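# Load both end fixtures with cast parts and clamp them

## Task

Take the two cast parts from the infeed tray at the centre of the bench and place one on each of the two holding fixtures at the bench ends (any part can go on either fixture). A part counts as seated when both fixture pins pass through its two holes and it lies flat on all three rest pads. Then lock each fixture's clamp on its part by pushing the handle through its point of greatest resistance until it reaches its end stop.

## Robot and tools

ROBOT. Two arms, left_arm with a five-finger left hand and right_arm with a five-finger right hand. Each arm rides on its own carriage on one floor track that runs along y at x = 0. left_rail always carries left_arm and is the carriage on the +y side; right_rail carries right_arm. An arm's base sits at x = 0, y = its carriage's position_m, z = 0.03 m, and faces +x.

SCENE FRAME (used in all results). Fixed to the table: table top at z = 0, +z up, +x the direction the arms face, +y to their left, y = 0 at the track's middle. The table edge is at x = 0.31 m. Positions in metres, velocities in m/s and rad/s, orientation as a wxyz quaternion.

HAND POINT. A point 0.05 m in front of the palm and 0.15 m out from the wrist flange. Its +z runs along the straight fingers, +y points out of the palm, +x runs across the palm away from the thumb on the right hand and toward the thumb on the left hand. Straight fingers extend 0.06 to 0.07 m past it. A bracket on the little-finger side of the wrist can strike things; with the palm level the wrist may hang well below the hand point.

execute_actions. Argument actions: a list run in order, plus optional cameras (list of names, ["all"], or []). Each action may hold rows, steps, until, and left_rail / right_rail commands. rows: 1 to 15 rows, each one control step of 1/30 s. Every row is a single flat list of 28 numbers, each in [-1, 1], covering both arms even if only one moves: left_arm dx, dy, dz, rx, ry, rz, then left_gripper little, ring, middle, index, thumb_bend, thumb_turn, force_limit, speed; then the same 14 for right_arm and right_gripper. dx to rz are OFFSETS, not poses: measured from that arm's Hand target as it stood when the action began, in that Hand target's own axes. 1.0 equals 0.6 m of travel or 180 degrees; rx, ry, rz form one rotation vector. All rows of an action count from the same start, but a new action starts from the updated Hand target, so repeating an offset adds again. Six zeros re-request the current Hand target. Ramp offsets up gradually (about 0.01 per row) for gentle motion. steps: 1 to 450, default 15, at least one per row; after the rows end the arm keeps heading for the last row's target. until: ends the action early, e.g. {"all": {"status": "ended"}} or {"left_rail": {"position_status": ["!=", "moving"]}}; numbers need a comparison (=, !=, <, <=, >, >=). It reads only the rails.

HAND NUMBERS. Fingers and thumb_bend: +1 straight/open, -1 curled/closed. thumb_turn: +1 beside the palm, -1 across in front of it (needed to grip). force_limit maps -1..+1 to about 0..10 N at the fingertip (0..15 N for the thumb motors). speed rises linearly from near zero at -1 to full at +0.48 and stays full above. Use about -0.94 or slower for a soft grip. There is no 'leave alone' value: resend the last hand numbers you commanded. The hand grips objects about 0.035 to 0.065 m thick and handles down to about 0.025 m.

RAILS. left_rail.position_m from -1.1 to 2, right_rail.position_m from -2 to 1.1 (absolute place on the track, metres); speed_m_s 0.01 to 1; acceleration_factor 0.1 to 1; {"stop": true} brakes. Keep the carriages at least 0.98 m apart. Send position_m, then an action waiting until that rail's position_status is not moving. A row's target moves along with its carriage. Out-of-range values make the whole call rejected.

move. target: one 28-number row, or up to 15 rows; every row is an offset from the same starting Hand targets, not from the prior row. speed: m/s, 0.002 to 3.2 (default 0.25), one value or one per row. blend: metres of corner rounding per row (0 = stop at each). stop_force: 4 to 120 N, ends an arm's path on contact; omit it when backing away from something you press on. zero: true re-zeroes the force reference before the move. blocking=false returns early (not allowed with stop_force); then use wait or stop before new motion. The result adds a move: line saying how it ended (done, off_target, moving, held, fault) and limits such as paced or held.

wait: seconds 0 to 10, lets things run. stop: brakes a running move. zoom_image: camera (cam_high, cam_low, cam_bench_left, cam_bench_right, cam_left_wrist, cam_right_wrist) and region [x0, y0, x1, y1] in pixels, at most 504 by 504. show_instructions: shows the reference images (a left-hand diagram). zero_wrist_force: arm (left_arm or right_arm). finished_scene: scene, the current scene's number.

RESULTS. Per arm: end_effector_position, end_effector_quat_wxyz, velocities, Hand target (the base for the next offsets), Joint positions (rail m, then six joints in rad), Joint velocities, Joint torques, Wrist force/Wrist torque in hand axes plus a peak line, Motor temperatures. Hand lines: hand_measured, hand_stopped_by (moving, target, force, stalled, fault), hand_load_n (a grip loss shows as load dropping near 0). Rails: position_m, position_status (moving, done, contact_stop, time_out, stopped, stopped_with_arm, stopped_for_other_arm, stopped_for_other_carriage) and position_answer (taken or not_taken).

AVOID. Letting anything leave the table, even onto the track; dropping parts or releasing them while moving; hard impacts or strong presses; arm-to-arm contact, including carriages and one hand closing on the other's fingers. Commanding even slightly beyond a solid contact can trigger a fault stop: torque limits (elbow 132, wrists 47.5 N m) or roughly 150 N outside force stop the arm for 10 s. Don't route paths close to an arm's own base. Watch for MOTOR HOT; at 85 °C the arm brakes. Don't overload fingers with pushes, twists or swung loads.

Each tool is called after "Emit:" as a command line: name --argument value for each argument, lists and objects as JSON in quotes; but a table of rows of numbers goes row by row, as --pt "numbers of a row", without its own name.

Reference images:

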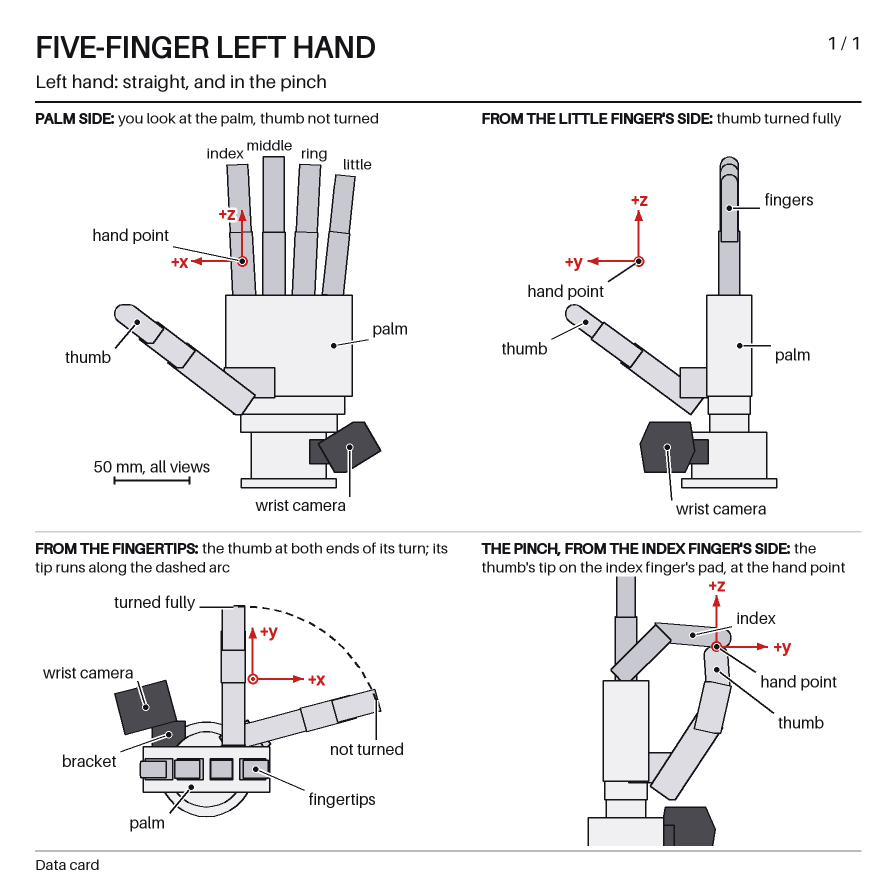

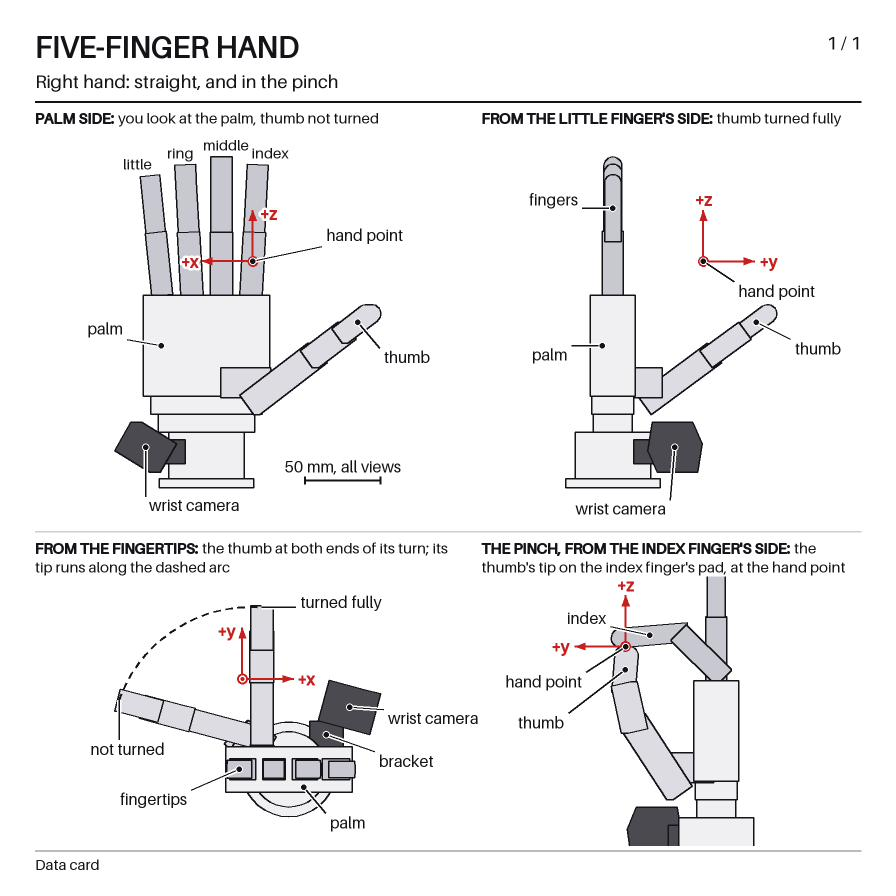

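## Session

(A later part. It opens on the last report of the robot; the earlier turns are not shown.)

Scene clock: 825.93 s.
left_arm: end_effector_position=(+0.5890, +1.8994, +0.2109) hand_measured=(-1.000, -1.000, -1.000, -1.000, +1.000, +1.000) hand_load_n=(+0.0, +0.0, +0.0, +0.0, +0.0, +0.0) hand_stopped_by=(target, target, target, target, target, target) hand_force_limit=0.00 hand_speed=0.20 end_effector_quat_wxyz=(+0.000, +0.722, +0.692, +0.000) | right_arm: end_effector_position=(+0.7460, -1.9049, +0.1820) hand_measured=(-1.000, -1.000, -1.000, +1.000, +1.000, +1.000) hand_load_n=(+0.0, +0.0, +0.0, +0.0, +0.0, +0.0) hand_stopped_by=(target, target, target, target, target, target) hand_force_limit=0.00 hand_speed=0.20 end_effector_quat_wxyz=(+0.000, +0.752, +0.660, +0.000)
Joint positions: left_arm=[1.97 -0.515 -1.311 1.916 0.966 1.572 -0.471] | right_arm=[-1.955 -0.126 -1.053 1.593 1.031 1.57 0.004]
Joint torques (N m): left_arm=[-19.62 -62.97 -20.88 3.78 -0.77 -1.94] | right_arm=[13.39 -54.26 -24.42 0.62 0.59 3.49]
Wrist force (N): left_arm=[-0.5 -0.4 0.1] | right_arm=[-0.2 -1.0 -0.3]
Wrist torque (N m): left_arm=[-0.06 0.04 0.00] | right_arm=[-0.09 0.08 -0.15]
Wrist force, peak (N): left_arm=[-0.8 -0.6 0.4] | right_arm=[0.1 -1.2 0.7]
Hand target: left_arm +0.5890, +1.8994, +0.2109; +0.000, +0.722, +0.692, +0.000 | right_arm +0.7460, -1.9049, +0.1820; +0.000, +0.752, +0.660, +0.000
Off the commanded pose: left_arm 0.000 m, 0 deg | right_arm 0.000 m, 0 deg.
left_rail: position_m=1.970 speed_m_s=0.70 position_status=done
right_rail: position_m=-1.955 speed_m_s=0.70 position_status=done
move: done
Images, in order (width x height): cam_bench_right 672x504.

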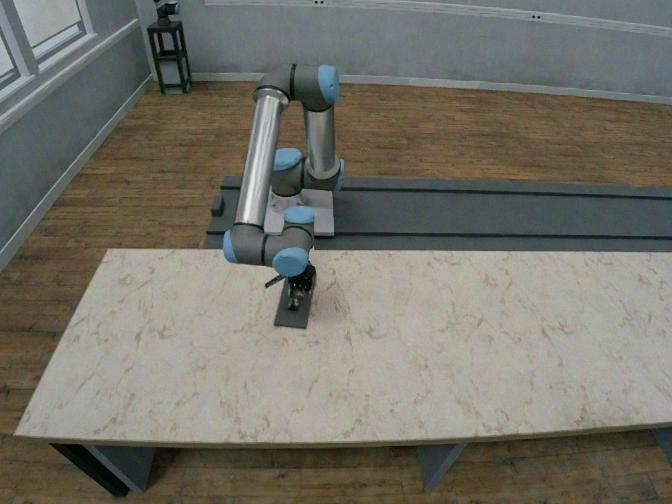

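Emit:
move --pt "0 0 0 0 0 0 -1 -1 -1 -1 1 1 0 0.2 0.0025 -0.0917 0 0 0 0 -1 -1 -1 1 1 1 0 0.2" --pt "0 0 0 0 0 0 -1 -1 -1 -1 1 1 0 0.2 0.0025 -0.125 0.02 0 0 0 -1 -1 -1 1 1 1 0 0.2" --pt "0 0 0 0 0 0 -1 -1 -1 -1 1 1 0 0.2 0.0025 -0.1667 0.0533 0 0 0 -1 -1 -1 1 1 1 0 0.2" --speed 0.03 --blend 0.005 --stop_force 8 --cameras '["cam_bench_right"]'

Emit:
zoom_image --camera "cam_bench_right" --region '[265, 240, 325, 330]'

Scene clock: 843.30 s.
left_arm: end_effector_position=(+0.5890, +1.8994, +0.2109) hand_measured=(-1.000, -1.000, -1.000, -1.000, +1.000, +1.000) hand_load_n=(+0.0, +0.0, +0.0, +0.0, +0.0, +0.0) hand_stopped_by=(target, target, target, target, target, target) hand_force_limit=0.00 hand_speed=0.20 end_effector_quat_wxyz=(+0.000, +0.722, +0.692, +0.000) | right_arm: end_effector_position=(+0.6470, -1.8904, +0.1500) hand_measured=(-1.000, -1.000, -1.000, +1.000, +1.000, +1.000) hand_load_n=(+0.0, +0.0, +0.0, -0.5, +0.0, +0.0) hand_stopped_by=(target, target, target, target, target, target) hand_force_limit=0.00 hand_speed=0.20 end_effector_quat_wxyz=(+0.000, +0.752, +0.660, +0.000)
Joint positions: left_arm=[1.97 -0.515 -1.311 1.916 0.966 1.572 -0.471] | right_arm=[-1.955 -0.122 -1.158 1.827 0.901 1.57 0.008]
Joint torques (N m): left_arm=[-19.74 -62.8 -21.33 3.87 -0.61 -1.72] | right_arm=[13.25 -74.35 -20.59 0.49 0.4 3.46]
Wrist force (N): left_arm=[0.1 -0.3 0.3] | right_arm=[-0.5 -0.8 -0.2]
Wrist torque (N m): left_arm=[-0.04 -0.04 0.04] | right_arm=[-0.15 0.10 -0.15]
Wrist force, peak (N): left_arm=[-0.7 0.0 0.6] | right_arm=[-0.1 1.3 -4.3]
Hand target: left_arm +0.5890, +1.8994, +0.2109; +0.000, +0.722, +0.692, +0.000 | right_arm +0.6470, -1.8904, +0.1500; +0.000, +0.752, +0.660, +0.000
Off the commanded pose: left_arm 0.000 m, 0 deg | right_arm 0.000 m, 0 deg.
left_rail: position_m=1.970 speed_m_s=0.70 position_status=done
right_rail: position_m=-1.955 speed_m_s=0.70 position_status=done
move: done
Images, in order (width x height): cam_bench_right 672x504.

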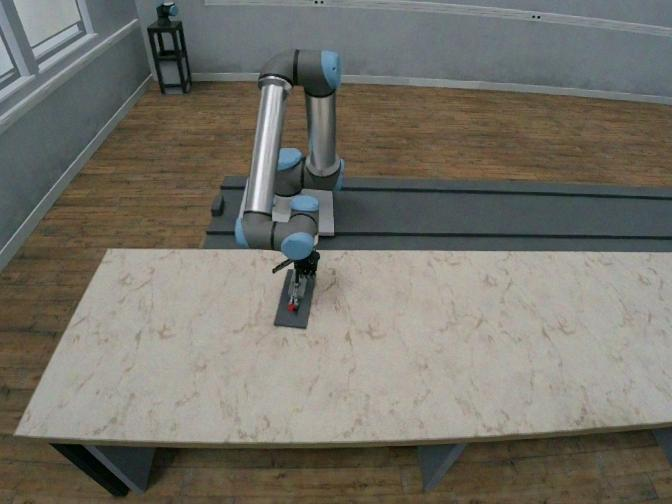

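Scaled by 5.600.

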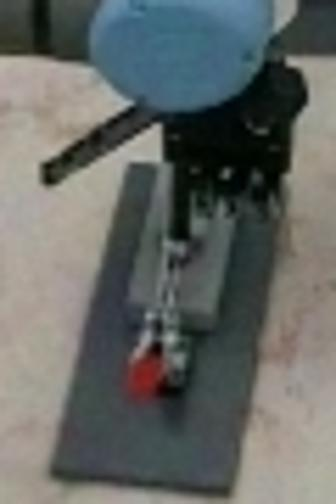

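Emit:
move --pt "0 0 0 0 0 0 -1 -1 -1 -1 1 1 0 0.2 0 0 -0.1167 0 0 0 -1 -1 -1 1 1 1 0 0.2" --pt "0 0 0 0 0 0 -1 -1 -1 -1 1 1 0 0.2 -0.038 0.15 -0.1167 0 0 0 -1 -1 -1 -1 1 1 0 0.2" --pt "0 0 0 0 0 0 -1 -1 -1 -1 1 1 0 0.2 -0.038 0.15 0.0583 0 0 0 -1 -1 -1 -1 1 1 0 0.2" --speed 0.15 --blend '[0.02,0,0]' --cameras '["cam_bench_right"]'

Emit:
zoom_image --camera "cam_bench_right" --region '[265, 250, 325, 340]'

Scene clock: 855.80 s.
left_arm: end_effector_position=(+0.5890, +1.8994, +0.2109) hand_measured=(-1.000, -1.000, -1.000, -1.000, +1.000, +1.000) hand_load_n=(+0.0, +0.0, +0.0, +0.0, +0.0, +0.0) hand_stopped_by=(target, target, target, target, target, target) hand_force_limit=0.00 hand_speed=0.20 end_effector_quat_wxyz=(+0.000, +0.722, +0.692, +0.000) | right_arm: end_effector_position=(+0.7333, -1.9246, +0.1152) hand_measured=(-1.000, -1.000, -1.000, -1.000, +1.000, +1.000) hand_load_n=(+0.0, +0.0, +0.0, +0.0, +0.0, +0.0) hand_stopped_by=(target, target, target, target, target, target) hand_force_limit=0.00 hand_speed=0.20 end_effector_quat_wxyz=(+0.000, +0.752, +0.660, +0.000)
Joint positions: left_arm=[1.97 -0.515 -1.311 1.916 0.966 1.572 -0.471] | right_arm=[-1.955 -0.158 -1.012 1.667 0.916 1.57 -0.028]
Joint torques (N m): left_arm=[-19.21 -61.7 -21.01 3.88 -0.57 -1.6] | right_arm=[12.77 -54.28 -21.78 0.62 1.15 2.66]
Wrist force (N): left_arm=[-0.4 -0.4 0.3] | right_arm=[-0.3 -0.7 0.4]
Wrist torque (N m): left_arm=[-0.06 0.02 0.02] | right_arm=[-0.09 0.10 0.06]
Wrist force, peak (N): left_arm=[-0.7 -0.7 0.5] | right_arm=[0.2 -1.4 1.3]
Hand target: left_arm +0.5890, +1.8994, +0.2109; +0.000, +0.722, +0.692, +0.000 | right_arm +0.7333, -1.9246, +0.1150; +0.000, +0.752, +0.660, +0.000
Off the commanded pose: left_arm 0.000 m, 0 deg | right_arm 0.000 m, 0 deg.
left_rail: position_m=1.970 speed_m_s=0.70 position_status=done
right_rail: position_m=-1.955 speed_m_s=0.70 position_status=done
move: done
Images, in order (width x height): cam_bench_right 672x504.

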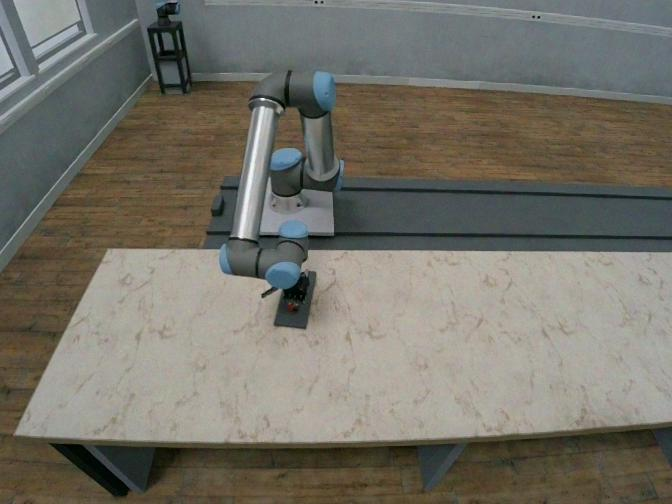

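Scaled by 5.600.

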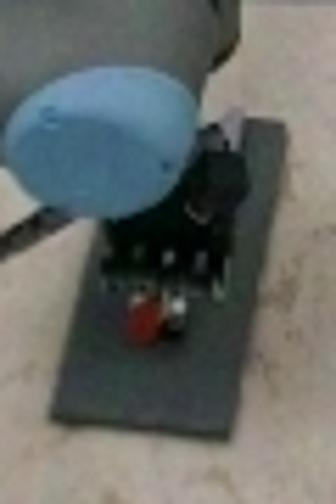

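Emit:
move --target '[0,0,0,0,0,0,-1,-1,-1,-1,1,1,0,0.2,0,0,0.0885,0,0,0,-1,-1,-1,-1,1,1,0,0.2]' --speed 0.03 --stop_force 30

Emit:
move --target '[0,0,0,0,0,0,-1,-1,-1,-1,1,1,0,0.2,0,0,0.006,0,0,0,-1,-1,-1,-1,1,1,0,0.2]' --speed 0.015 --stop_force 15

Emit:
move --pt "0 0 0 0 0 0 -1 -1 -1 -1 1 1 0 0.2 0 0 -0.1 0 0 0 -1 -1 -1 -1 1 1 0 0.2" --pt "0 0 0 0 0 0 -1 -1 -1 -1 1 1 0 0.2 0 -0.3 -0.25 0 0 0 -1 -1 -1 -1 1 1 0 0.2" --speed 0.2 --blend 0.02 --cameras '["cam_bench_right", "cam_bench_left"]'

Emit:
zoom_image --camera "cam_bench_right" --region '[265, 255, 325, 335]'

Emit:
zoom_image --camera "cam_bench_left" --region '[340, 240, 420, 350]'

Scene clock: 879.17 s.
left_arm: end_effector_position=(+0.5890, +1.8994, +0.2109) hand_measured=(-1.000, -1.000, -1.000, -1.000, +1.000, +1.000) hand_load_n=(+0.0, +0.0, +0.0, +0.0, +0.0, +0.0) hand_stopped_by=(target, target, target, target, target, target) hand_force_limit=0.00 hand_speed=0.20 end_effector_quat_wxyz=(+0.000, +0.722, +0.692, +0.000) | right_arm: end_effector_position=(+0.7333, -1.9246, +0.0619) hand_measured=(-1.000, -1.000, -1.000, -1.000, +1.000, +1.000) hand_load_n=(+0.0, +0.0, -10.0, +0.0, +0.0, +0.0) hand_stopped_by=(target, target, target, target, target, target) hand_force_limit=0.00 hand_speed=0.20 end_effector_quat_wxyz=(+0.000, +0.752, +0.660, +0.000)
Joint positions: left_arm=[1.97 -0.515 -1.311 1.916 0.966 1.572 -0.471] | right_arm=[-1.955 -0.158 -0.956 1.689 0.838 1.57 -0.028]
Joint torques (N m): left_arm=[-20.42 -62.5 -21.6 3.92 -0.28 -1.41] | right_arm=[14.6 -40.15 -6.2 1.54 -0.63 3.52]
Wrist force (N): left_arm=[0.0 -0.2 0.4] | right_arm=[-0.4 10.2 -22.2]
Wrist torque (N m): left_arm=[-0.04 -0.03 0.03] | right_arm=[0.63 0.45 0.26]
Wrist force, peak (N): left_arm=[-0.5 -0.5 0.8] | right_arm=[-0.8 13.3 -29.9]
Hand target: left_arm +0.5890, +1.8994, +0.2109; +0.000, +0.722, +0.692, +0.000 | right_arm +0.7333, -1.9246, +0.0619; +0.000, +0.752, +0.660, +0.000
Off the commanded pose: left_arm 0.000 m, 0 deg | right_arm 0.000 m, 0 deg.
left_rail: position_m=1.970 speed_m_s=0.70 position_status=done
right_rail: position_m=-1.955 speed_m_s=0.70 position_status=done
move: done

Scene clock: 880.57 s.
left_arm: end_effector_position=(+0.5890, +1.8994, +0.2109) hand_measured=(-1.000, -1.000, -1.000, -1.000, +1.000, +1.000) hand_load_n=(+0.0, +0.0, +0.0, +0.5, +0.0, +0.0) hand_stopped_by=(target, target, target, target, target, target) hand_force_limit=0.00 hand_speed=0.20 end_effector_quat_wxyz=(+0.000, +0.722, +0.692, +0.000) | right_arm: end_effector_position=(+0.7332, -1.9245, +0.0600) hand_measured=(-1.000, -1.000, -1.000, -1.000, +1.000, +1.000) hand_load_n=(+0.0, +0.0, -14.0, -0.5, +0.0, +0.0) hand_stopped_by=(target, target, target, target, target, target) hand_force_limit=0.00 hand_speed=0.20 end_effector_quat_wxyz=(+0.000, +0.752, +0.660, +0.000)
Joint positions: left_arm=[1.97 -0.515 -1.311 1.916 0.966 1.572 -0.471] | right_arm=[-1.955 -0.158 -0.954 1.689 0.836 1.57 -0.028]
Joint torques (N m): left_arm=[-19.23 -61.55 -20.95 3.81 -0.44 -1.24] | right_arm=[11.61 -61.19 -22.01 3.34 -0.8 3.06]
Wrist force (N): left_arm=[-0.2 -0.4 0.0] | right_arm=[-1.1 -0.7 -39.3]
Wrist torque (N m): left_arm=[-0.04 -0.01 0.03] | right_arm=[1.10 0.76 0.05]
Wrist force, peak (N): left_arm=[-0.5 -0.7 0.4] | right_arm=[-0.8 -2.5 -46.3]
Hand target: left_arm +0.5890, +1.8994, +0.2109; +0.000, +0.722, +0.692, +0.000 | right_arm +0.7333, -1.9245, +0.0600; +0.000, +0.752, +0.660, +0.000 (not the last commanded pose)
Off the commanded pose: left_arm 0.000 m, 0 deg | right_arm 0.002 m, 0 deg.
left_rail: position_m=1.970 speed_m_s=0.70 position_status=done
right_rail: position_m=-1.955 speed_m_s=0.70 position_status=done
move: contact (right_arm)

Scene clock: 882.43 s.
left_arm: end_effector_position=(+0.5890, +1.8994, +0.2109) hand_measured=(-1.000, -1.000, -1.000, -1.000, +1.000, +1.000) hand_load_n=(+0.0, +0.0, +0.0, +0.0, +0.0, +0.0) hand_stopped_by=(target, target, target, target, target, target) hand_force_limit=0.00 hand_speed=0.20 end_effector_quat_wxyz=(+0.000, +0.722, +0.692, +0.000) | right_arm: end_effector_position=(+0.5548, -1.9014, +0.2099) hand_measured=(-1.000, -1.000, -1.000, -1.000, +1.000, +1.000) hand_load_n=(+0.0, +0.0, +0.0, +0.0, +0.0, +0.0) hand_stopped_by=(target, target, target, target, target, target) hand_force_limit=0.00 hand_speed=0.20 end_effector_quat_wxyz=(+0.000, +0.752, +0.660, +0.000)
Joint positions: left_arm=[1.97 -0.515 -1.311 1.916 0.966 1.572 -0.471] | right_arm=[-1.955 -0.169 -1.355 1.975 0.951 1.57 -0.039]
Joint torques (N m): left_arm=[-19.79 -61.4 -21.19 3.77 -0.3 -1.16] | right_arm=[-8.68 -60.04 -23.04 6.52 -2.17 -3.48]
Wrist force (N): left_arm=[-0.3 -0.3 0.2] | right_arm=[-0.1 0.0 0.1]
Wrist torque (N m): left_arm=[-0.05 0.01 0.01] | right_arm=[0.04 0.09 0.06]
Wrist force, peak (N): left_arm=[-0.5 -0.7 0.5] | right_arm=[-0.7 -0.7 -39.0]
Hand target: left_arm +0.5890, +1.8994, +0.2109; +0.000, +0.722, +0.692, +0.000 | right_arm +0.5548, -1.9014, +0.2100; +0.000, +0.752, +0.660, +0.000
Off the commanded pose: left_arm 0.000 m, 0 deg | right_arm 0.000 m, 0 deg.
left_rail: position_m=1.970 speed_m_s=0.70 position_status=done
right_rail: position_m=-1.955 speed_m_s=0.70 position_status=done
move: done
Images, in order (width x height): cam_bench_left 672x504, cam_bench_right 672x504.

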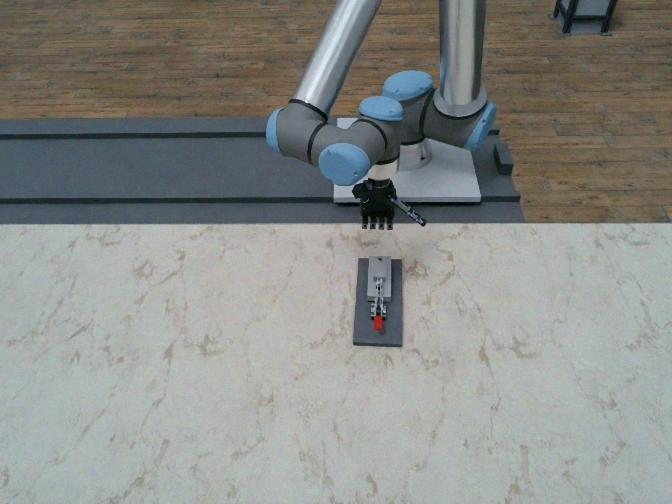

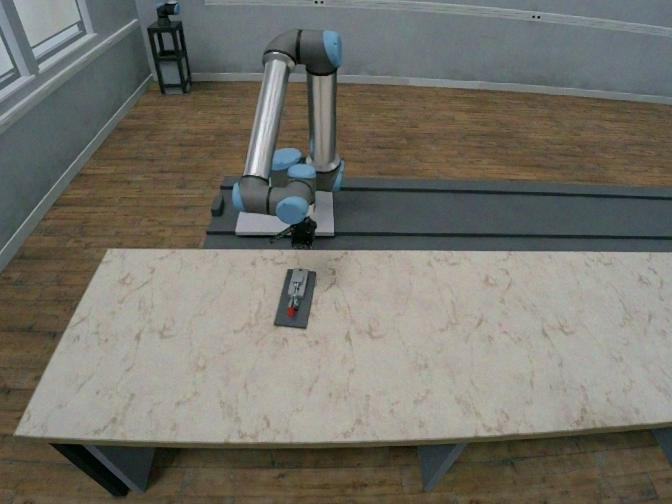

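Scaled by 6.300.

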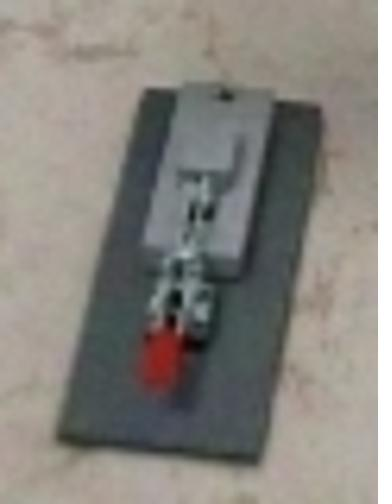

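Scaled by 4.582.

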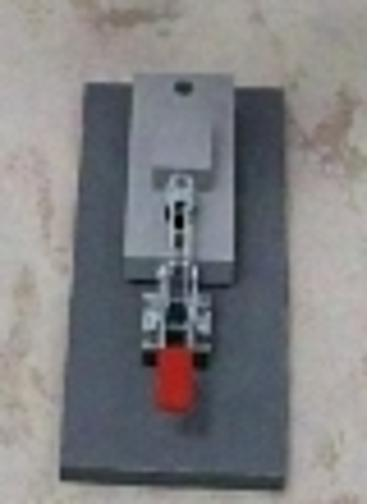

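Emit:
wait --seconds 0.1 --cameras '["cam_left_wrist", "cam_right_wrist"]'

Scene clock: 898.00 s.
left_arm: end_effector_position=(+0.5890, +1.8994, +0.2109) hand_measured=(-1.000, -1.000, -1.000, -1.000, +1.000, +1.000) hand_load_n=(+0.5, +0.0, +0.0, +0.0, +0.0, +0.0) hand_stopped_by=(target, target, target, target, target, target) hand_force_limit=0.00 hand_speed=0.20 end_effector_quat_wxyz=(+0.000, +0.722, +0.692, +0.000) | right_arm: end_effector_position=(+0.5548, -1.9014, +0.2100) hand_measured=(-1.000, -1.000, -1.000, -1.000, +1.000, +1.000) hand_load_n=(+0.0, +0.0, +0.0, +0.0, +0.0, +0.0) hand_stopped_by=(target, target, target, target, target, target) hand_force_limit=0.00 hand_speed=0.20 end_effector_quat_wxyz=(+0.000, +0.752, +0.660, +0.000)
Joint positions: left_arm=[1.97 -0.515 -1.311 1.916 0.966 1.572 -0.471] | right_arm=[-1.955 -0.169 -1.355 1.975 0.951 1.57 -0.039]
Joint torques (N m): left_arm=[-19.7 -61.58 -21.34 3.77 -0.26 -1.23] | right_arm=[-8.07 -60.65 -22.42 6.44 -2.51 -3.51]
Wrist force (N): left_arm=[-0.2 -0.7 0.2] | right_arm=[-0.4 0.3 0.0]
Wrist torque (N m): left_arm=[-0.11 0.00 0.03] | right_arm=[0.08 0.15 0.05]
Wrist force, peak (N): left_arm=[-0.7 -0.7 0.3] | right_arm=[-0.6 0.9 -0.2]
Hand target: left_arm +0.5890, +1.8994, +0.2109; +0.000, +0.722, +0.692, +0.000 | right_arm +0.5548, -1.9014, +0.2100; +0.000, +0.752, +0.660, +0.000
Off the commanded pose: left_arm 0.000 m, 0 deg | right_arm 0.000 m, 0 deg.
left_rail: position_m=1.970 speed_m_s=0.70 position_status=done
right_rail: position_m=-1.955 speed_m_s=0.70 position_status=done
wait: 0.10 s; at rest from the start
camera_calibration:
cam_left_wrist: T_world_to_cam=[[-0.947653, 0.318073, 0.0279916, -0.0555942], [0.292399, 0.829244, 0.476296, -1.84234], [0.128285, 0.459548, -0.878839, -0.644989], [0, 0, 0, 1]] pos_world=[0.568758, 1.84184, 0.312215]
cam_right_wrist: T_world_to_cam=[[0.984479, 0.161045, -0.069757, -0.221627], [0.174785, -0.86374, 0.472655, -1.83064], [0.0158667, -0.477512, -0.878482, -0.613434], [0, 0, 0, 1]] pos_world=[0.547887, -1.83842, 0.310909]
Images, in order (width x height): cam_left_wrist 616x616, cam_right_wrist 616x616.

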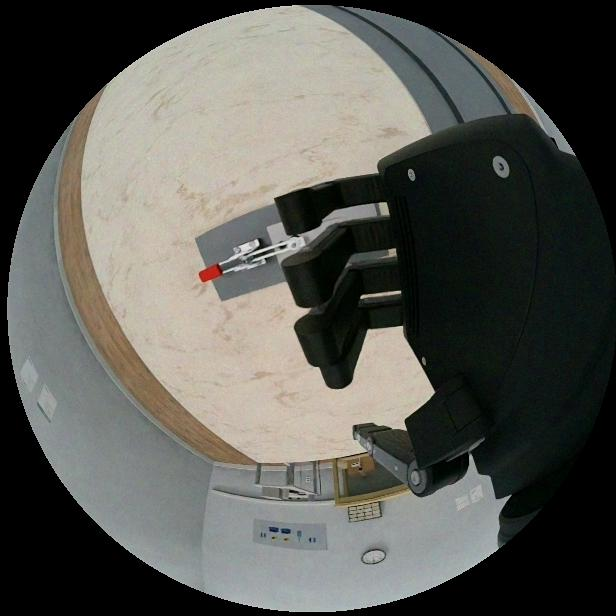

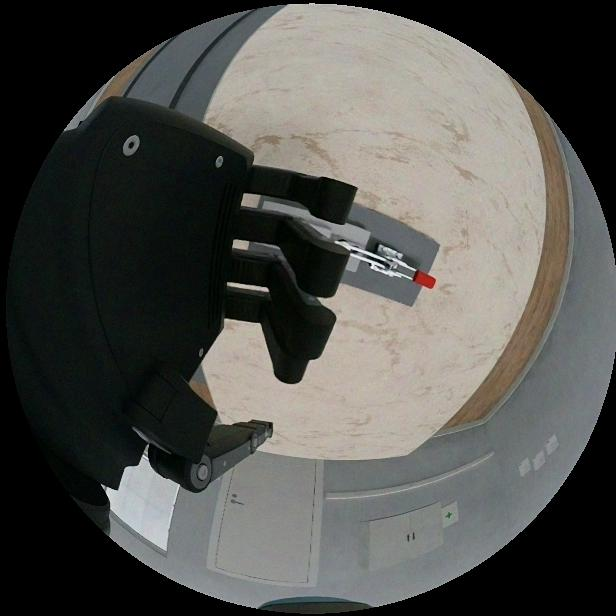

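Emit:
finished_scene --scene 2

The scene is finished: the task was done.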